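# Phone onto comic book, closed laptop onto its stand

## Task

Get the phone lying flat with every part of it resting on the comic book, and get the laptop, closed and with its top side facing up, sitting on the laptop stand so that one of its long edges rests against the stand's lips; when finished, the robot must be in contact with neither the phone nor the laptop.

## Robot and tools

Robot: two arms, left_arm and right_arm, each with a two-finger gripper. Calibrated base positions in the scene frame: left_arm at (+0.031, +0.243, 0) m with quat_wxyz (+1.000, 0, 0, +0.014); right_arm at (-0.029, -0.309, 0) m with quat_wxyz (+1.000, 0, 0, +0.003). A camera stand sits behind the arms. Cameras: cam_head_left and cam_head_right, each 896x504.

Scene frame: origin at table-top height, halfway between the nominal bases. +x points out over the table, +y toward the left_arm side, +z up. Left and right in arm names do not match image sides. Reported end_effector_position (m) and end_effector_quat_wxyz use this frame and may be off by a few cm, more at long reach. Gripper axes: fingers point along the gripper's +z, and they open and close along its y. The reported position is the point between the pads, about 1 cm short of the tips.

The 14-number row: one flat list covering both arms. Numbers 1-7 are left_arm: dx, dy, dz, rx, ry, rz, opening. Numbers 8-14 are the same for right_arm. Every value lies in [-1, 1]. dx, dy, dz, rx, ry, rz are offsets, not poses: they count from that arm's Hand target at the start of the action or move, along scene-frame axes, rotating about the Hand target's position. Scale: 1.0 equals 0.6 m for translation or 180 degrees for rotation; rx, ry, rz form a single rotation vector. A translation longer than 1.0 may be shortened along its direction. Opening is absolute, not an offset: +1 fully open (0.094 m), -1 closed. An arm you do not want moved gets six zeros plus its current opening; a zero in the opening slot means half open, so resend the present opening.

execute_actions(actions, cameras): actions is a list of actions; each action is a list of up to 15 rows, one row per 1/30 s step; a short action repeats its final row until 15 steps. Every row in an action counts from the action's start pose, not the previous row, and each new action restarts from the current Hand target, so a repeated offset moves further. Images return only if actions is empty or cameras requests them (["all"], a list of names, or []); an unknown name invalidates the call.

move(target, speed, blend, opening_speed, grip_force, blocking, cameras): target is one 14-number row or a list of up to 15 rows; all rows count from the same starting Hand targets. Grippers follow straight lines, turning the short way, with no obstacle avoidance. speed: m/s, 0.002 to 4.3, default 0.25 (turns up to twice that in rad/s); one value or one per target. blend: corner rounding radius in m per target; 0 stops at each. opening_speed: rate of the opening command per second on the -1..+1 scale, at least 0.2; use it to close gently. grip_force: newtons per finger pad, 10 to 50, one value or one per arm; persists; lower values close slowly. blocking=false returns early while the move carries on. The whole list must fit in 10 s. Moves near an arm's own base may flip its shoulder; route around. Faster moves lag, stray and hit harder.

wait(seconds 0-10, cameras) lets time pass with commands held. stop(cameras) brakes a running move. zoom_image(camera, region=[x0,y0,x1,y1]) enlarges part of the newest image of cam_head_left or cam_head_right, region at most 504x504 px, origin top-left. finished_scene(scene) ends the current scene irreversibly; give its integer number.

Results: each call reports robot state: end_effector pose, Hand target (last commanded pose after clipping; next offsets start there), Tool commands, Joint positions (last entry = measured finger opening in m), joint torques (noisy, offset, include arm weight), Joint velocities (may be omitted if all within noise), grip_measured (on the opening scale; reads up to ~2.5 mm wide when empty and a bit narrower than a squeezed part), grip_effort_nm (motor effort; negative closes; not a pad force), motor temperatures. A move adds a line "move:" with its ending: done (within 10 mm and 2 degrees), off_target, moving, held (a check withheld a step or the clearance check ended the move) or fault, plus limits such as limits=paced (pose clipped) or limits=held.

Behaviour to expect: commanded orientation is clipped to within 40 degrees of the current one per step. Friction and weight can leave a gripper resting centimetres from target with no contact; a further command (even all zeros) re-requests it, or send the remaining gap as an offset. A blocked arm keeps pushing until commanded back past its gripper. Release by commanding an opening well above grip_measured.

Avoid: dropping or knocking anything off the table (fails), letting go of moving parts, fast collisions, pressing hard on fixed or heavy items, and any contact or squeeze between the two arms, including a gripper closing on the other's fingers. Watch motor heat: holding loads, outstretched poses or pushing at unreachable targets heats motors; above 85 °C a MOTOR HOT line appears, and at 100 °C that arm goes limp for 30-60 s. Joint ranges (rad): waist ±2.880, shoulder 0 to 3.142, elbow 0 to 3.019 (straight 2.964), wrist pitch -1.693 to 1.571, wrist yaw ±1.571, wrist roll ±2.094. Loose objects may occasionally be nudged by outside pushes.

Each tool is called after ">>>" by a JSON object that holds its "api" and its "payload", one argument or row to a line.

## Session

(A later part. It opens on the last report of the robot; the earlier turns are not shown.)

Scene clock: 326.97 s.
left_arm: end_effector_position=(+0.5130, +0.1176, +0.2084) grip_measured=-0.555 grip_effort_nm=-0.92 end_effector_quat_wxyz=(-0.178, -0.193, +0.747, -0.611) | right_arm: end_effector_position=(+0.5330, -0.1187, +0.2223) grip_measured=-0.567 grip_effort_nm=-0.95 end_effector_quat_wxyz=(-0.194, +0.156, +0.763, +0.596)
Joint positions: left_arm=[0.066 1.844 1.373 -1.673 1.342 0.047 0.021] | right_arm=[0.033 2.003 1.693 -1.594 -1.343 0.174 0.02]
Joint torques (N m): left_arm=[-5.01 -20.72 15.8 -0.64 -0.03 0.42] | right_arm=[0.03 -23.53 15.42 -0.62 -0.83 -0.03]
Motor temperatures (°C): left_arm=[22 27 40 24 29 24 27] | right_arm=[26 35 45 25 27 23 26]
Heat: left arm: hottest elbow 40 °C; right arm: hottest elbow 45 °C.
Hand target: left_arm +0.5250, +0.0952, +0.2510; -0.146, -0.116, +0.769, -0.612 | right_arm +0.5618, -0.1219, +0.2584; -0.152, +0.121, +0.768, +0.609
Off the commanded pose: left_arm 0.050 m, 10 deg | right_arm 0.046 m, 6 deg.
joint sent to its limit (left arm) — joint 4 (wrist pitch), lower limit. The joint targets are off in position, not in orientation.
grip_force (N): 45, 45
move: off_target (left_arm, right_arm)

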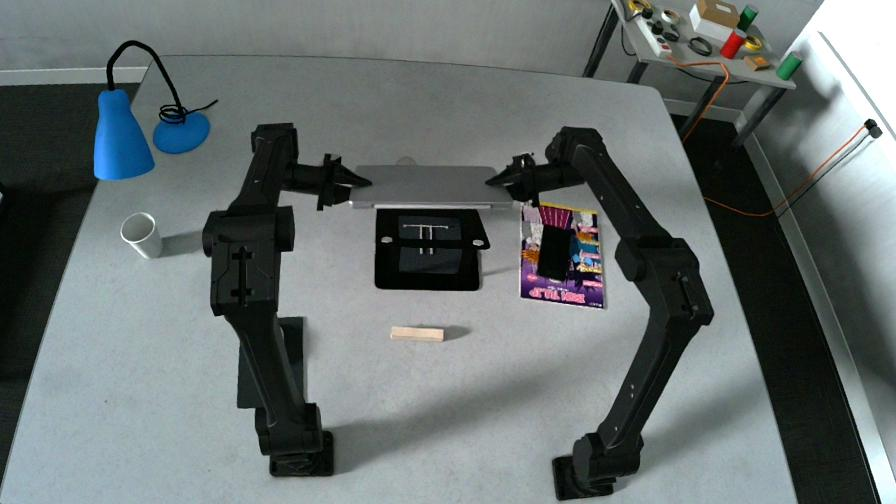

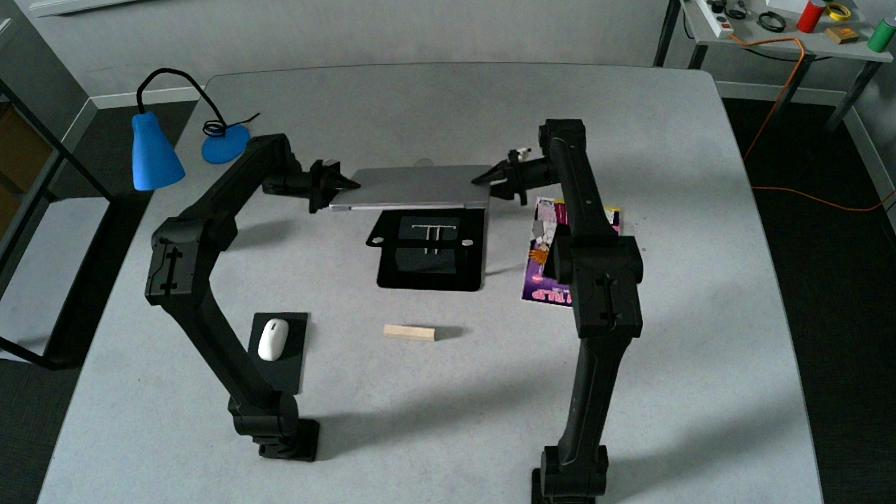

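>>> {"api": "move", "payload": {
  "target": [
    [-0.015,0.0,-0.16,0,0,0,-0.9,0.0,-0.01,-0.16,0,0,0,-0.9]
  ],
  "speed": 0.05,
  "cameras": ["cam_head_left","cam_head_right"]
}}

>>> {"api": "zoom_image", "payload": {
  "camera": "cam_head_left",
  "region": [330, 130, 570, 350]
}}

Scene clock: 334.70 s.
left_arm: end_effector_position=(+0.5259, +0.1162, +0.1394) grip_measured=-0.555 grip_effort_nm=-0.92 end_effector_quat_wxyz=(-0.160, -0.173, +0.751, -0.616) | right_arm: end_effector_position=(+0.5512, -0.1201, +0.1523) grip_measured=-0.567 grip_effort_nm=-0.95 end_effector_quat_wxyz=(-0.175, +0.131, +0.768, +0.602)
Joint positions: left_arm=[0.061 1.958 1.345 -1.501 1.348 0.074 0.021] | right_arm=[0.029 2.121 1.693 -1.492 -1.341 0.093 0.02]
Joint torques (N m): left_arm=[-4.6 -21.83 7.2 -0.8 -0.33 0.69] | right_arm=[-0.44 -24.7 9.02 0.21 -0.82 0.06]
Heat: left arm: hottest elbow 40 °C; right arm: hottest elbow 48 °C.
Hand target: left_arm +0.5159, +0.0951, +0.1550; -0.146, -0.116, +0.769, -0.612 | right_arm +0.5617, -0.1279, +0.1626; -0.152, +0.121, +0.768, +0.610
Off the commanded pose: left_arm 0.028 m, 7 deg | right_arm 0.017 m, 3 deg.
grip_force (N): 45, 45
move: off_target (left_arm, right_arm)

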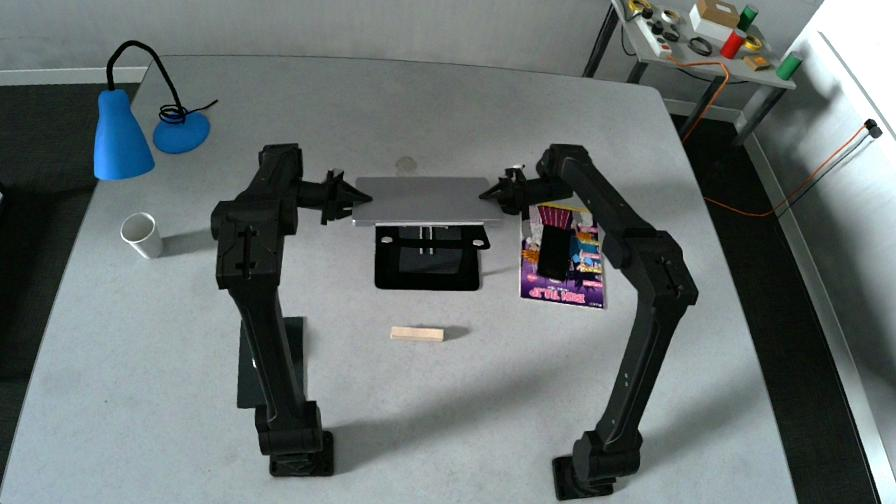

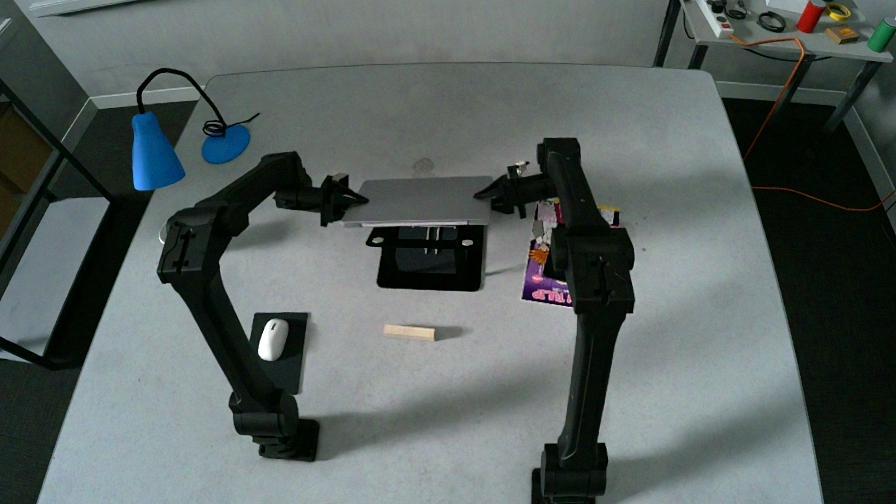

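Scaled by 2.100.

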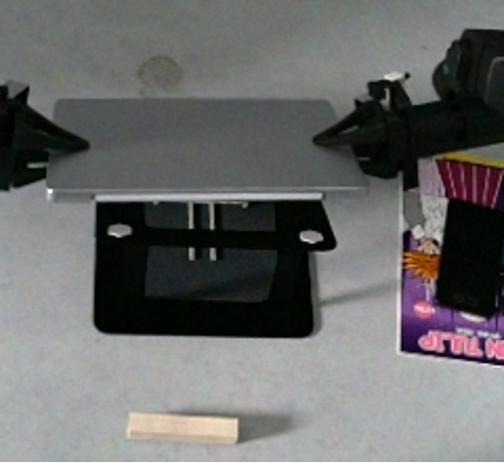

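>>> {"api": "move", "payload": {
  "target": [
    [-0.015,-0.006,-0.075,0,0,0,-0.9,-0.035,-0.008,-0.09,0,0,0,-0.9]
  ],
  "speed": 0.04,
  "cameras": ["cam_head_left"]
}}

>>> {"api": "zoom_image", "payload": {
  "camera": "cam_head_left",
  "region": [330, 130, 570, 350]
}}

Scene clock: 340.50 s.
left_arm: end_effector_position=(+0.5150, +0.1119, +0.1017) grip_measured=-0.555 grip_effort_nm=-0.91 end_effector_quat_wxyz=(-0.158, -0.167, +0.754, -0.615) | right_arm: end_effector_position=(+0.5351, -0.1252, +0.1098) grip_measured=-0.567 grip_effort_nm=-0.95 end_effector_quat_wxyz=(-0.170, +0.131, +0.765, +0.608)
Joint positions: left_arm=[0.053 1.995 1.285 -1.393 1.345 0.074 0.021] | right_arm=[0.021 2.136 1.586 -1.379 -1.352 0.078 0.02]
Joint torques (N m): left_arm=[-5.01 -20.72 6.43 -0.17 -0.13 0.61] | right_arm=[-0.44 -24 7.38 0.28 -0.38 -0.09]
Heat: left arm: hottest elbow 39 °C; right arm: hottest elbow 47 °C.
Hand target: left_arm +0.5071, +0.0916, +0.1101; -0.146, -0.116, +0.769, -0.612 | right_arm +0.5407, -0.1327, +0.1085; -0.152, +0.121, +0.768, +0.610
Off the commanded pose: left_arm 0.023 m, 6 deg | right_arm 0.009 m, 2 deg.
grip_force (N): 45, 45
move: off_target (left_arm)
Images, in order (width x height): cam_head_left 896x504.

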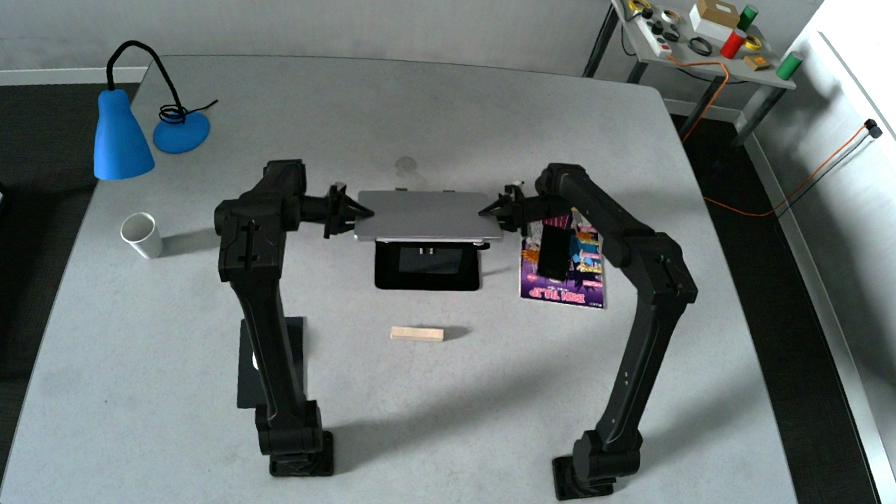

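Scaled by 2.100.

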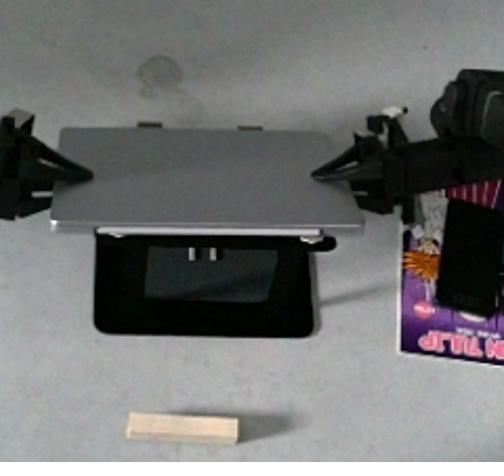

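>>> {"api": "move", "payload": {
  "target": [
    [0.01,0.0,-0.04,0,0,0,-0.9,0.01,0.0,-0.045,0,0,0,-0.9],
    [0.05,0.0,-0.065,0,0,0,-0.9,0.05,0.0,-0.07,0,0,0,-0.9]
  ],
  "speed": 0.03,
  "blend": [0.01,0],
  "cameras": ["cam_head_left"]
}}

>>> {"api": "zoom_image", "payload": {
  "camera": "cam_head_left",
  "region": [330, 130, 570, 350]
}}

Scene clock: 346.37 s.
left_arm: end_effector_position=(+0.5363, +0.1098, +0.0839) grip_measured=-0.563 grip_effort_nm=-0.91 end_effector_quat_wxyz=(-0.158, -0.175, +0.747, -0.621) | right_arm: end_effector_position=(+0.5548, -0.1267, +0.0934) grip_measured=-0.591 grip_effort_nm=-0.95 end_effector_quat_wxyz=(-0.171, +0.143, +0.755, +0.616)
Joint positions: left_arm=[0.047 2.056 1.331 -1.326 1.368 0.01 0.021] | right_arm=[0.016 2.195 1.634 -1.336 -1.378 0.127 0.019]
Joint torques (N m): left_arm=[-4.37 -17.32 8.91 0.23 -0.89 0.87] | right_arm=[-0.09 -20.31 10.06 0.54 0.52 -0.35]
Heat: left arm: hottest elbow 39 °C; right arm: hottest elbow 46 °C.
Hand target: left_arm +0.5371, +0.0916, +0.0710; -0.145, -0.116, +0.769, -0.612 | right_arm +0.5707, -0.1326, +0.0665; -0.153, +0.121, +0.768, +0.610
Off the commanded pose: left_arm 0.022 m, 7 deg | right_arm 0.032 m, 4 deg.
grip_force (N): 45, 45
move: off_target (left_arm, right_arm)
Images, in order (width x height): cam_head_left 896x504.

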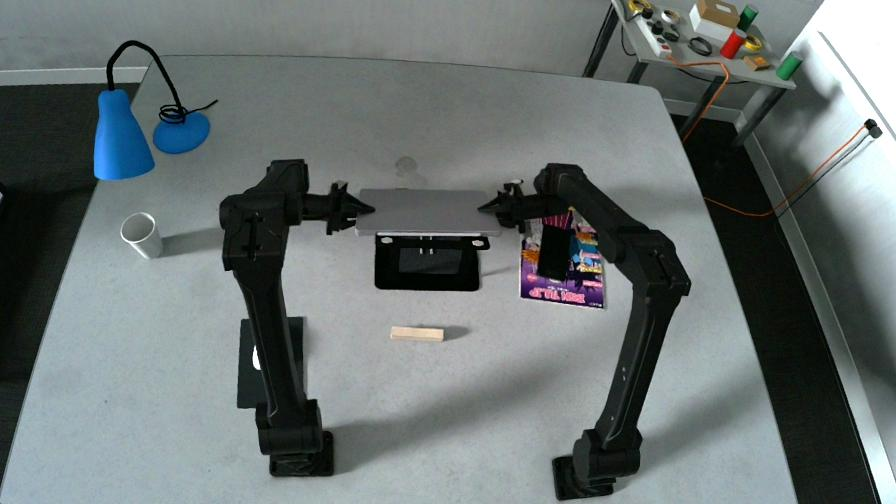

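Scaled by 2.100.

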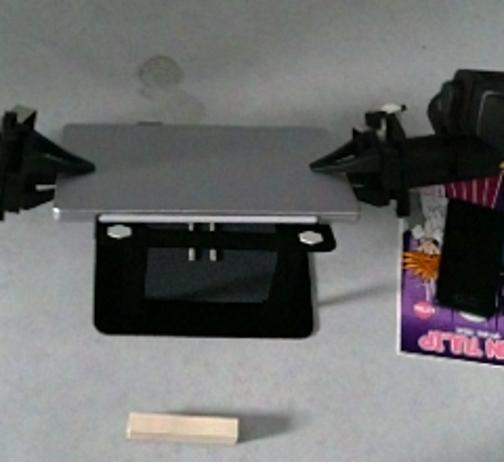

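>>> {"api": "move", "payload": {
  "target": [
    [0.045,0.0,-0.024,0,0,0,-0.9,0.01,0.0,-0.012,0,0,0,-0.9]
  ],
  "speed": 0.03,
  "cameras": ["cam_head_left"]
}}

>>> {"api": "zoom_image", "payload": {
  "camera": "cam_head_left",
  "region": [330, 130, 570, 350]
}}

Scene clock: 350.63 s.
left_arm: end_effector_position=(+0.5540, +0.1059, +0.0749) grip_measured=-0.563 grip_effort_nm=-0.91 end_effector_quat_wxyz=(-0.159, -0.172, +0.748, -0.622) | right_arm: end_effector_position=(+0.5644, -0.1289, +0.0873) grip_measured=-0.594 grip_effort_nm=-0.95 end_effector_quat_wxyz=(-0.169, +0.147, +0.754, +0.617)
Joint positions: left_arm=[0.037 2.105 1.391 -1.321 1.372 -0.003 0.021] | right_arm=[0.012 2.217 1.658 -1.313 -1.381 0.154 0.019]
Joint torques (N m): left_arm=[-4.07 -16.5 11.38 0.46 -0.96 0.83] | right_arm=[0.15 -20.72 9.84 0.35 0.59 -0.47]
Heat: left arm: hottest elbow 39 °C; right arm: hottest elbow 46 °C.
Hand target: left_arm +0.5640, +0.0914, +0.0566; -0.146, -0.116, +0.769, -0.612 | right_arm +0.5766, -0.1326, +0.0592; -0.153, +0.121, +0.768, +0.610
Off the commanded pose: left_arm 0.025 m, 7 deg | right_arm 0.031 m, 4 deg.
grip_force (N): 45, 45
move: off_target (left_arm, right_arm)
Images, in order (width x height): cam_head_left 896x504.

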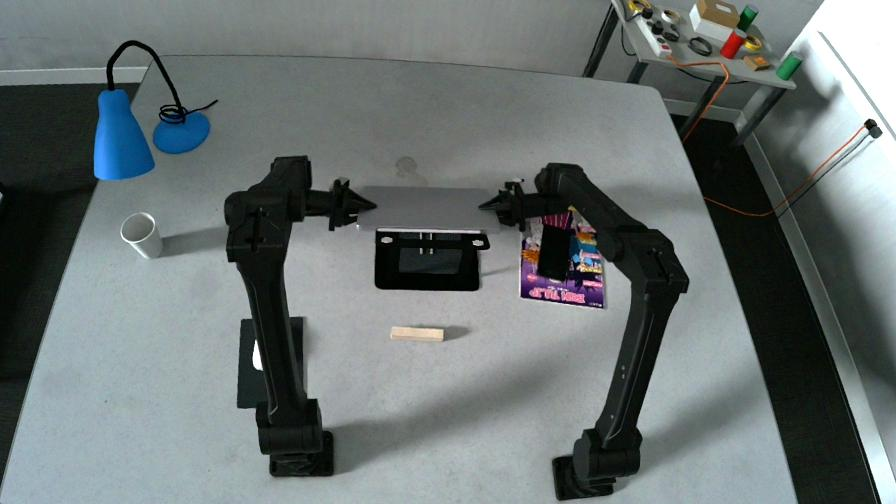

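Scaled by 2.100.

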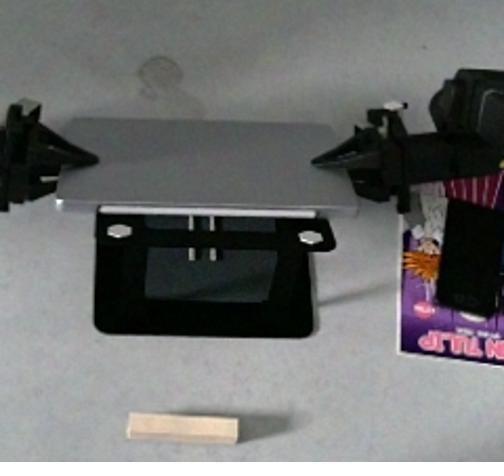

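>>> {"api": "move", "payload": {
  "target": [
    [0.012,0.0,-0.01,0,0,0,-0.9,0.04,0.0,-0.03,0,0,0,-0.9]
  ],
  "speed": 0.03,
  "cameras": ["cam_head_left"]
}}

>>> {"api": "zoom_image", "payload": {
  "camera": "cam_head_left",
  "region": [330, 130, 570, 350]
}}

Scene clock: 361.47 s.
left_arm: end_effector_position=(+0.5618, +0.1049, +0.0753) grip_measured=-0.572 grip_effort_nm=-0.92 end_effector_quat_wxyz=(-0.159, -0.171, +0.748, -0.621) | right_arm: end_effector_position=(+0.5778, -0.1306, +0.0807) grip_measured=-0.594 grip_effort_nm=-0.95 end_effector_quat_wxyz=(-0.167, +0.146, +0.753, +0.620)
Joint positions: left_arm=[0.034 2.118 1.419 -1.328 1.371 -0.011 0.02] | right_arm=[0.008 2.262 1.718 -1.348 -1.385 0.129 0.019]
Joint torques (N m): left_arm=[-3.43 -15.44 11.25 0.76 -0.94 0.89] | right_arm=[0.32 -18.78 12.11 0.84 0.77 -0.32]
Heat: left arm: hottest elbow 39 °C; right arm: hottest elbow 46 °C.
Hand target: left_arm +0.5712, +0.0916, +0.0505; -0.146, -0.116, +0.769, -0.612 | right_arm +0.6008, -0.1327, +0.0414; -0.152, +0.121, +0.769, +0.610
Off the commanded pose: left_arm 0.030 m, 7 deg | right_arm 0.046 m, 4 deg.
grip_force (N): 45, 45
move: off_target (left_arm, right_arm)
Images, in order (width x height): cam_head_left 896x504.

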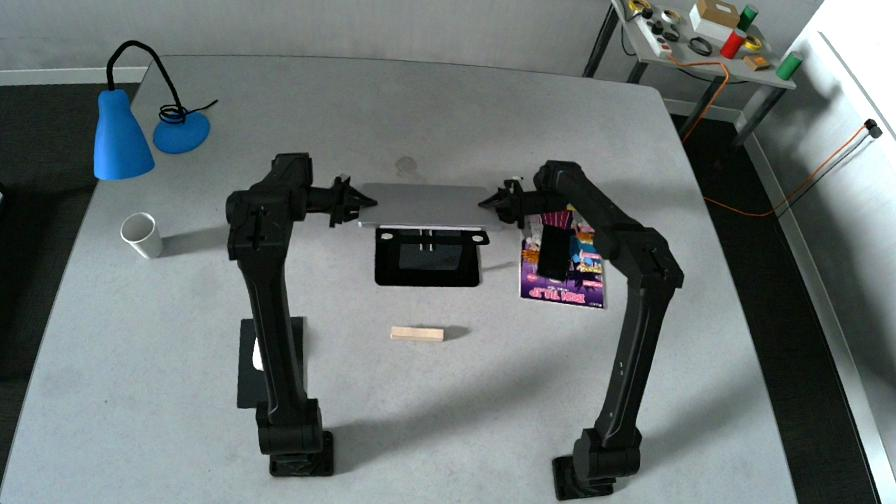

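Scaled by 2.100.

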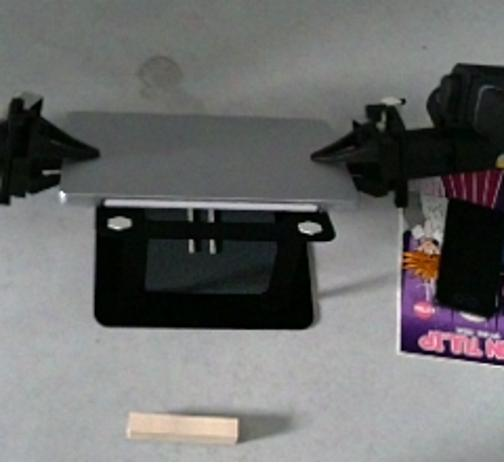

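>>> {"api": "move", "payload": {
  "target": [
    [-0.01,0.02,0.038,0,0,0,-0.9,-0.03,0.003,0.058,0,0,0,-0.9],
    [-0.01,0.02,0.038,0,0,0,0.1,-0.03,0.003,0.058,0,0,0,0.1]
  ],
  "speed": 0.05,
  "opening_speed": 0.4,
  "cameras": ["cam_head_left"]
}}

>>> {"api": "zoom_image", "payload": {
  "camera": "cam_head_left",
  "region": [330, 130, 570, 350]
}}

Scene clock: 370.40 s.
left_arm: end_effector_position=(+0.5539, +0.1063, +0.0693) grip_measured=+0.097 grip_effort_nm=0.13 end_effector_quat_wxyz=(-0.152, -0.128, +0.766, -0.612) | right_arm: end_effector_position=(+0.5747, -0.1319, +0.0774) grip_measured=+0.098 grip_effort_nm=0.07 end_effector_quat_wxyz=(-0.156, +0.127, +0.767, +0.610)
Joint positions: left_arm=[0.034 2.148 1.453 -1.467 1.321 0.195 0.052] | right_arm=[0.008 2.259 1.718 -1.361 -1.349 0.077 0.052]
Joint torques (N m): left_arm=[-1.55 -19.14 10.86 -0.95 0.44 0.22] | right_arm=[0.73 -24.53 9.47 -0.57 -0.49 0.02]
Heat: left arm: hottest elbow 39 °C; right arm: hottest elbow 45 °C.
Hand target: left_arm +0.5652, +0.1036, +0.0734; -0.146, -0.116, +0.769, -0.612 | right_arm +0.5828, -0.1309, +0.0762; -0.152, +0.121, +0.768, +0.610
Off the commanded pose: left_arm 0.012 m, 2 deg | right_arm 0.008 m, 1 deg.
grip_force (N): 45, 45
move: off_target (left_arm); target 2's new opening was sent with left_arm's hand 0.007 m and 7 deg from that target
Images, in order (width x height): cam_head_left 896x504.

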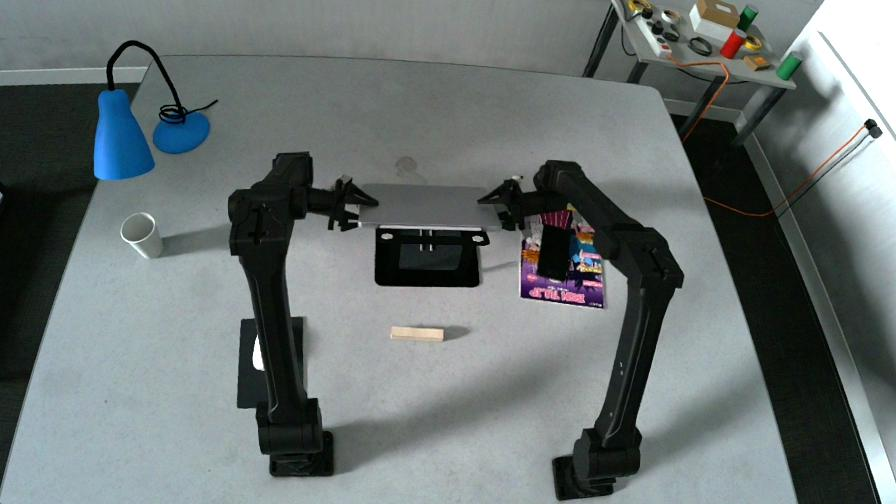

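Scaled by 2.100.

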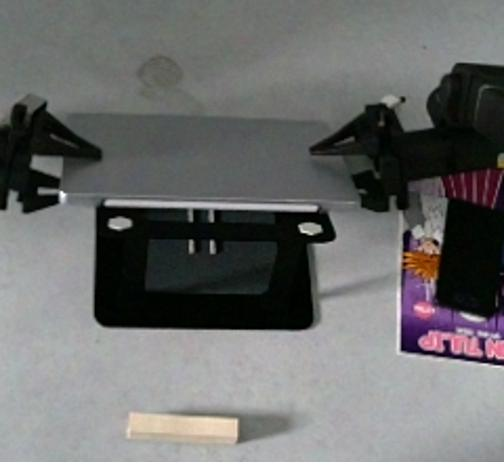

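>>> {"api": "move", "payload": {
  "target": [
    [0,0.2,0.052,0,0,0,0.1,0,-0.2,0.055,0,0,0,0.1],
    [-0.05,0.25,0.3,0,0,0,0.1,0,-0.25,0.35,0,0,0,0.1],
    [-0.2,0.35,0.4,0,0,0,-0.9,-0.3,-0.45,0.42,0,0,0,-0.9]
  ],
  "speed": [0.06,0.15,0.25],
  "blend": [0.01,0.03,0],
  "cameras": ["cam_head_left","cam_head_right"]
}}

>>> {"api": "zoom_image", "payload": {
  "camera": "cam_head_left",
  "region": [340, 160, 520, 300]
}}

>>> {"api": "zoom_image", "payload": {
  "camera": "cam_head_right",
  "region": [330, 160, 510, 300]
}}

>>> {"api": "zoom_image", "payload": {
  "camera": "cam_head_left",
  "region": [500, 180, 640, 320]
}}

Scene clock: 381.50 s.
left_arm: end_effector_position=(+0.4514, +0.3113, +0.3097) grip_measured=-0.898 grip_effort_nm=-0.08 end_effector_quat_wxyz=(+0.060, -0.261, +0.792, -0.549) | right_arm: end_effector_position=(+0.4074, -0.3989, +0.3322) grip_measured=-0.899 grip_effort_nm=-0.08 end_effector_quat_wxyz=(+0.074, +0.283, +0.780, +0.553)
Joint positions: left_arm=[0.517 1.486 1.315 -1.671 1.155 0.087 0.005] | right_arm=[-0.576 1.509 1.397 -1.673 -1.175 -0.017 0.005]
Joint torques (N m): left_arm=[-0.91 -14.51 8.7 -0.14 0.54 -0.03] | right_arm=[-0.03 -15.68 7.45 -0.46 -0.48 0.02]
Heat: left arm: hottest elbow 39 °C; right arm: hottest elbow 44 °C.
Hand target: left_arm +0.4451, +0.3136, +0.3134; -0.146, -0.116, +0.769, -0.612 | right_arm +0.4028, -0.4009, +0.3282; -0.152, +0.121, +0.769, +0.610
Off the commanded pose: left_arm 0.008 m, 30 deg | right_arm 0.006 m, 33 deg.
joint sent to its limit (left arm) — joint 4 (wrist pitch), lower limit. The joint targets are off in orientation, not in position.
joint sent to its limit (right arm) — joint 4 (wrist pitch), lower limit. The joint targets are off in orientation, not in position.
grip_force (N): 45, 45
move: off_target (left_arm, right_arm); target 3's new opening was sent with right_arm's hand 0.007 m and 33 deg from that target

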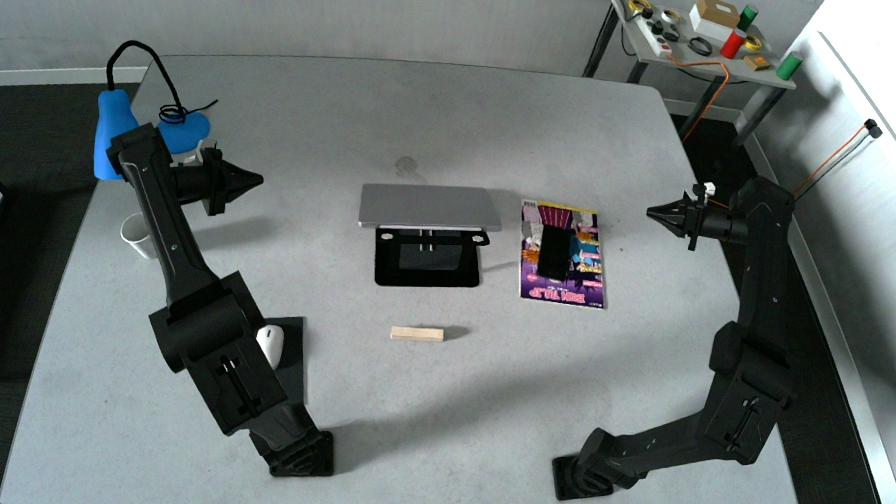

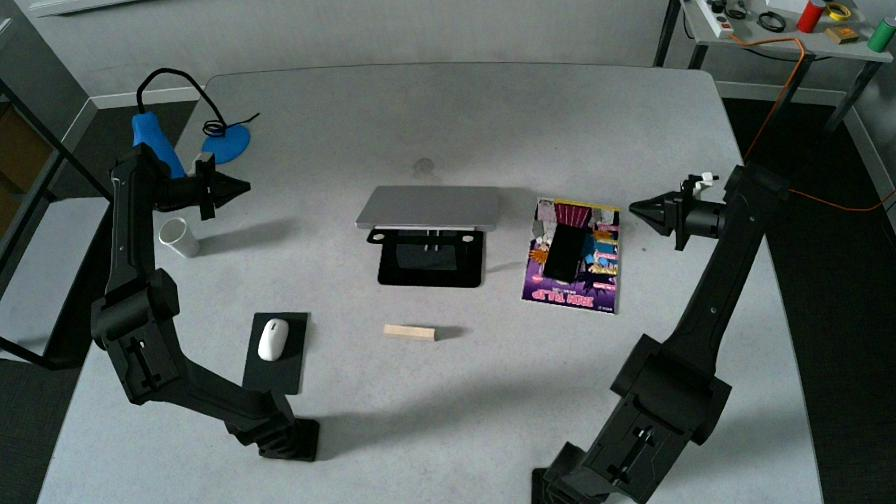

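Scaled by 2.800.

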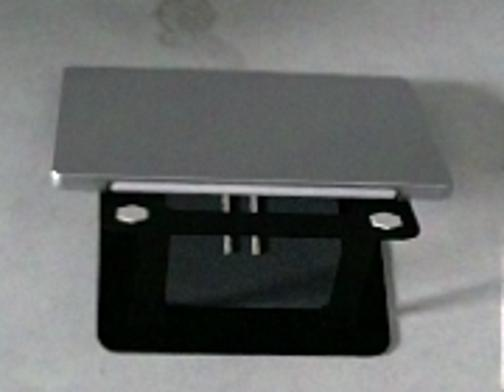

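Scaled by 2.800.

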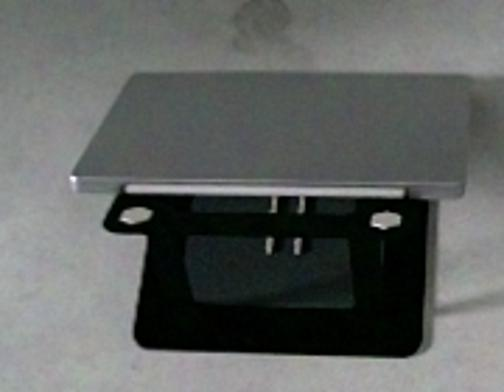

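Scaled by 3.600.

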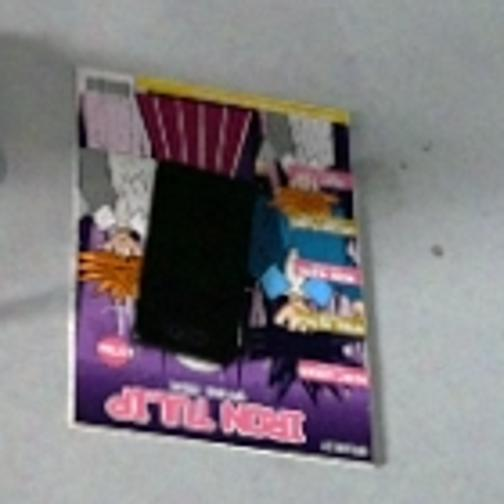

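>>> {"api": "finished_scene", "payload": {
  "scene": 2
}}

The scene is finished: the task was done.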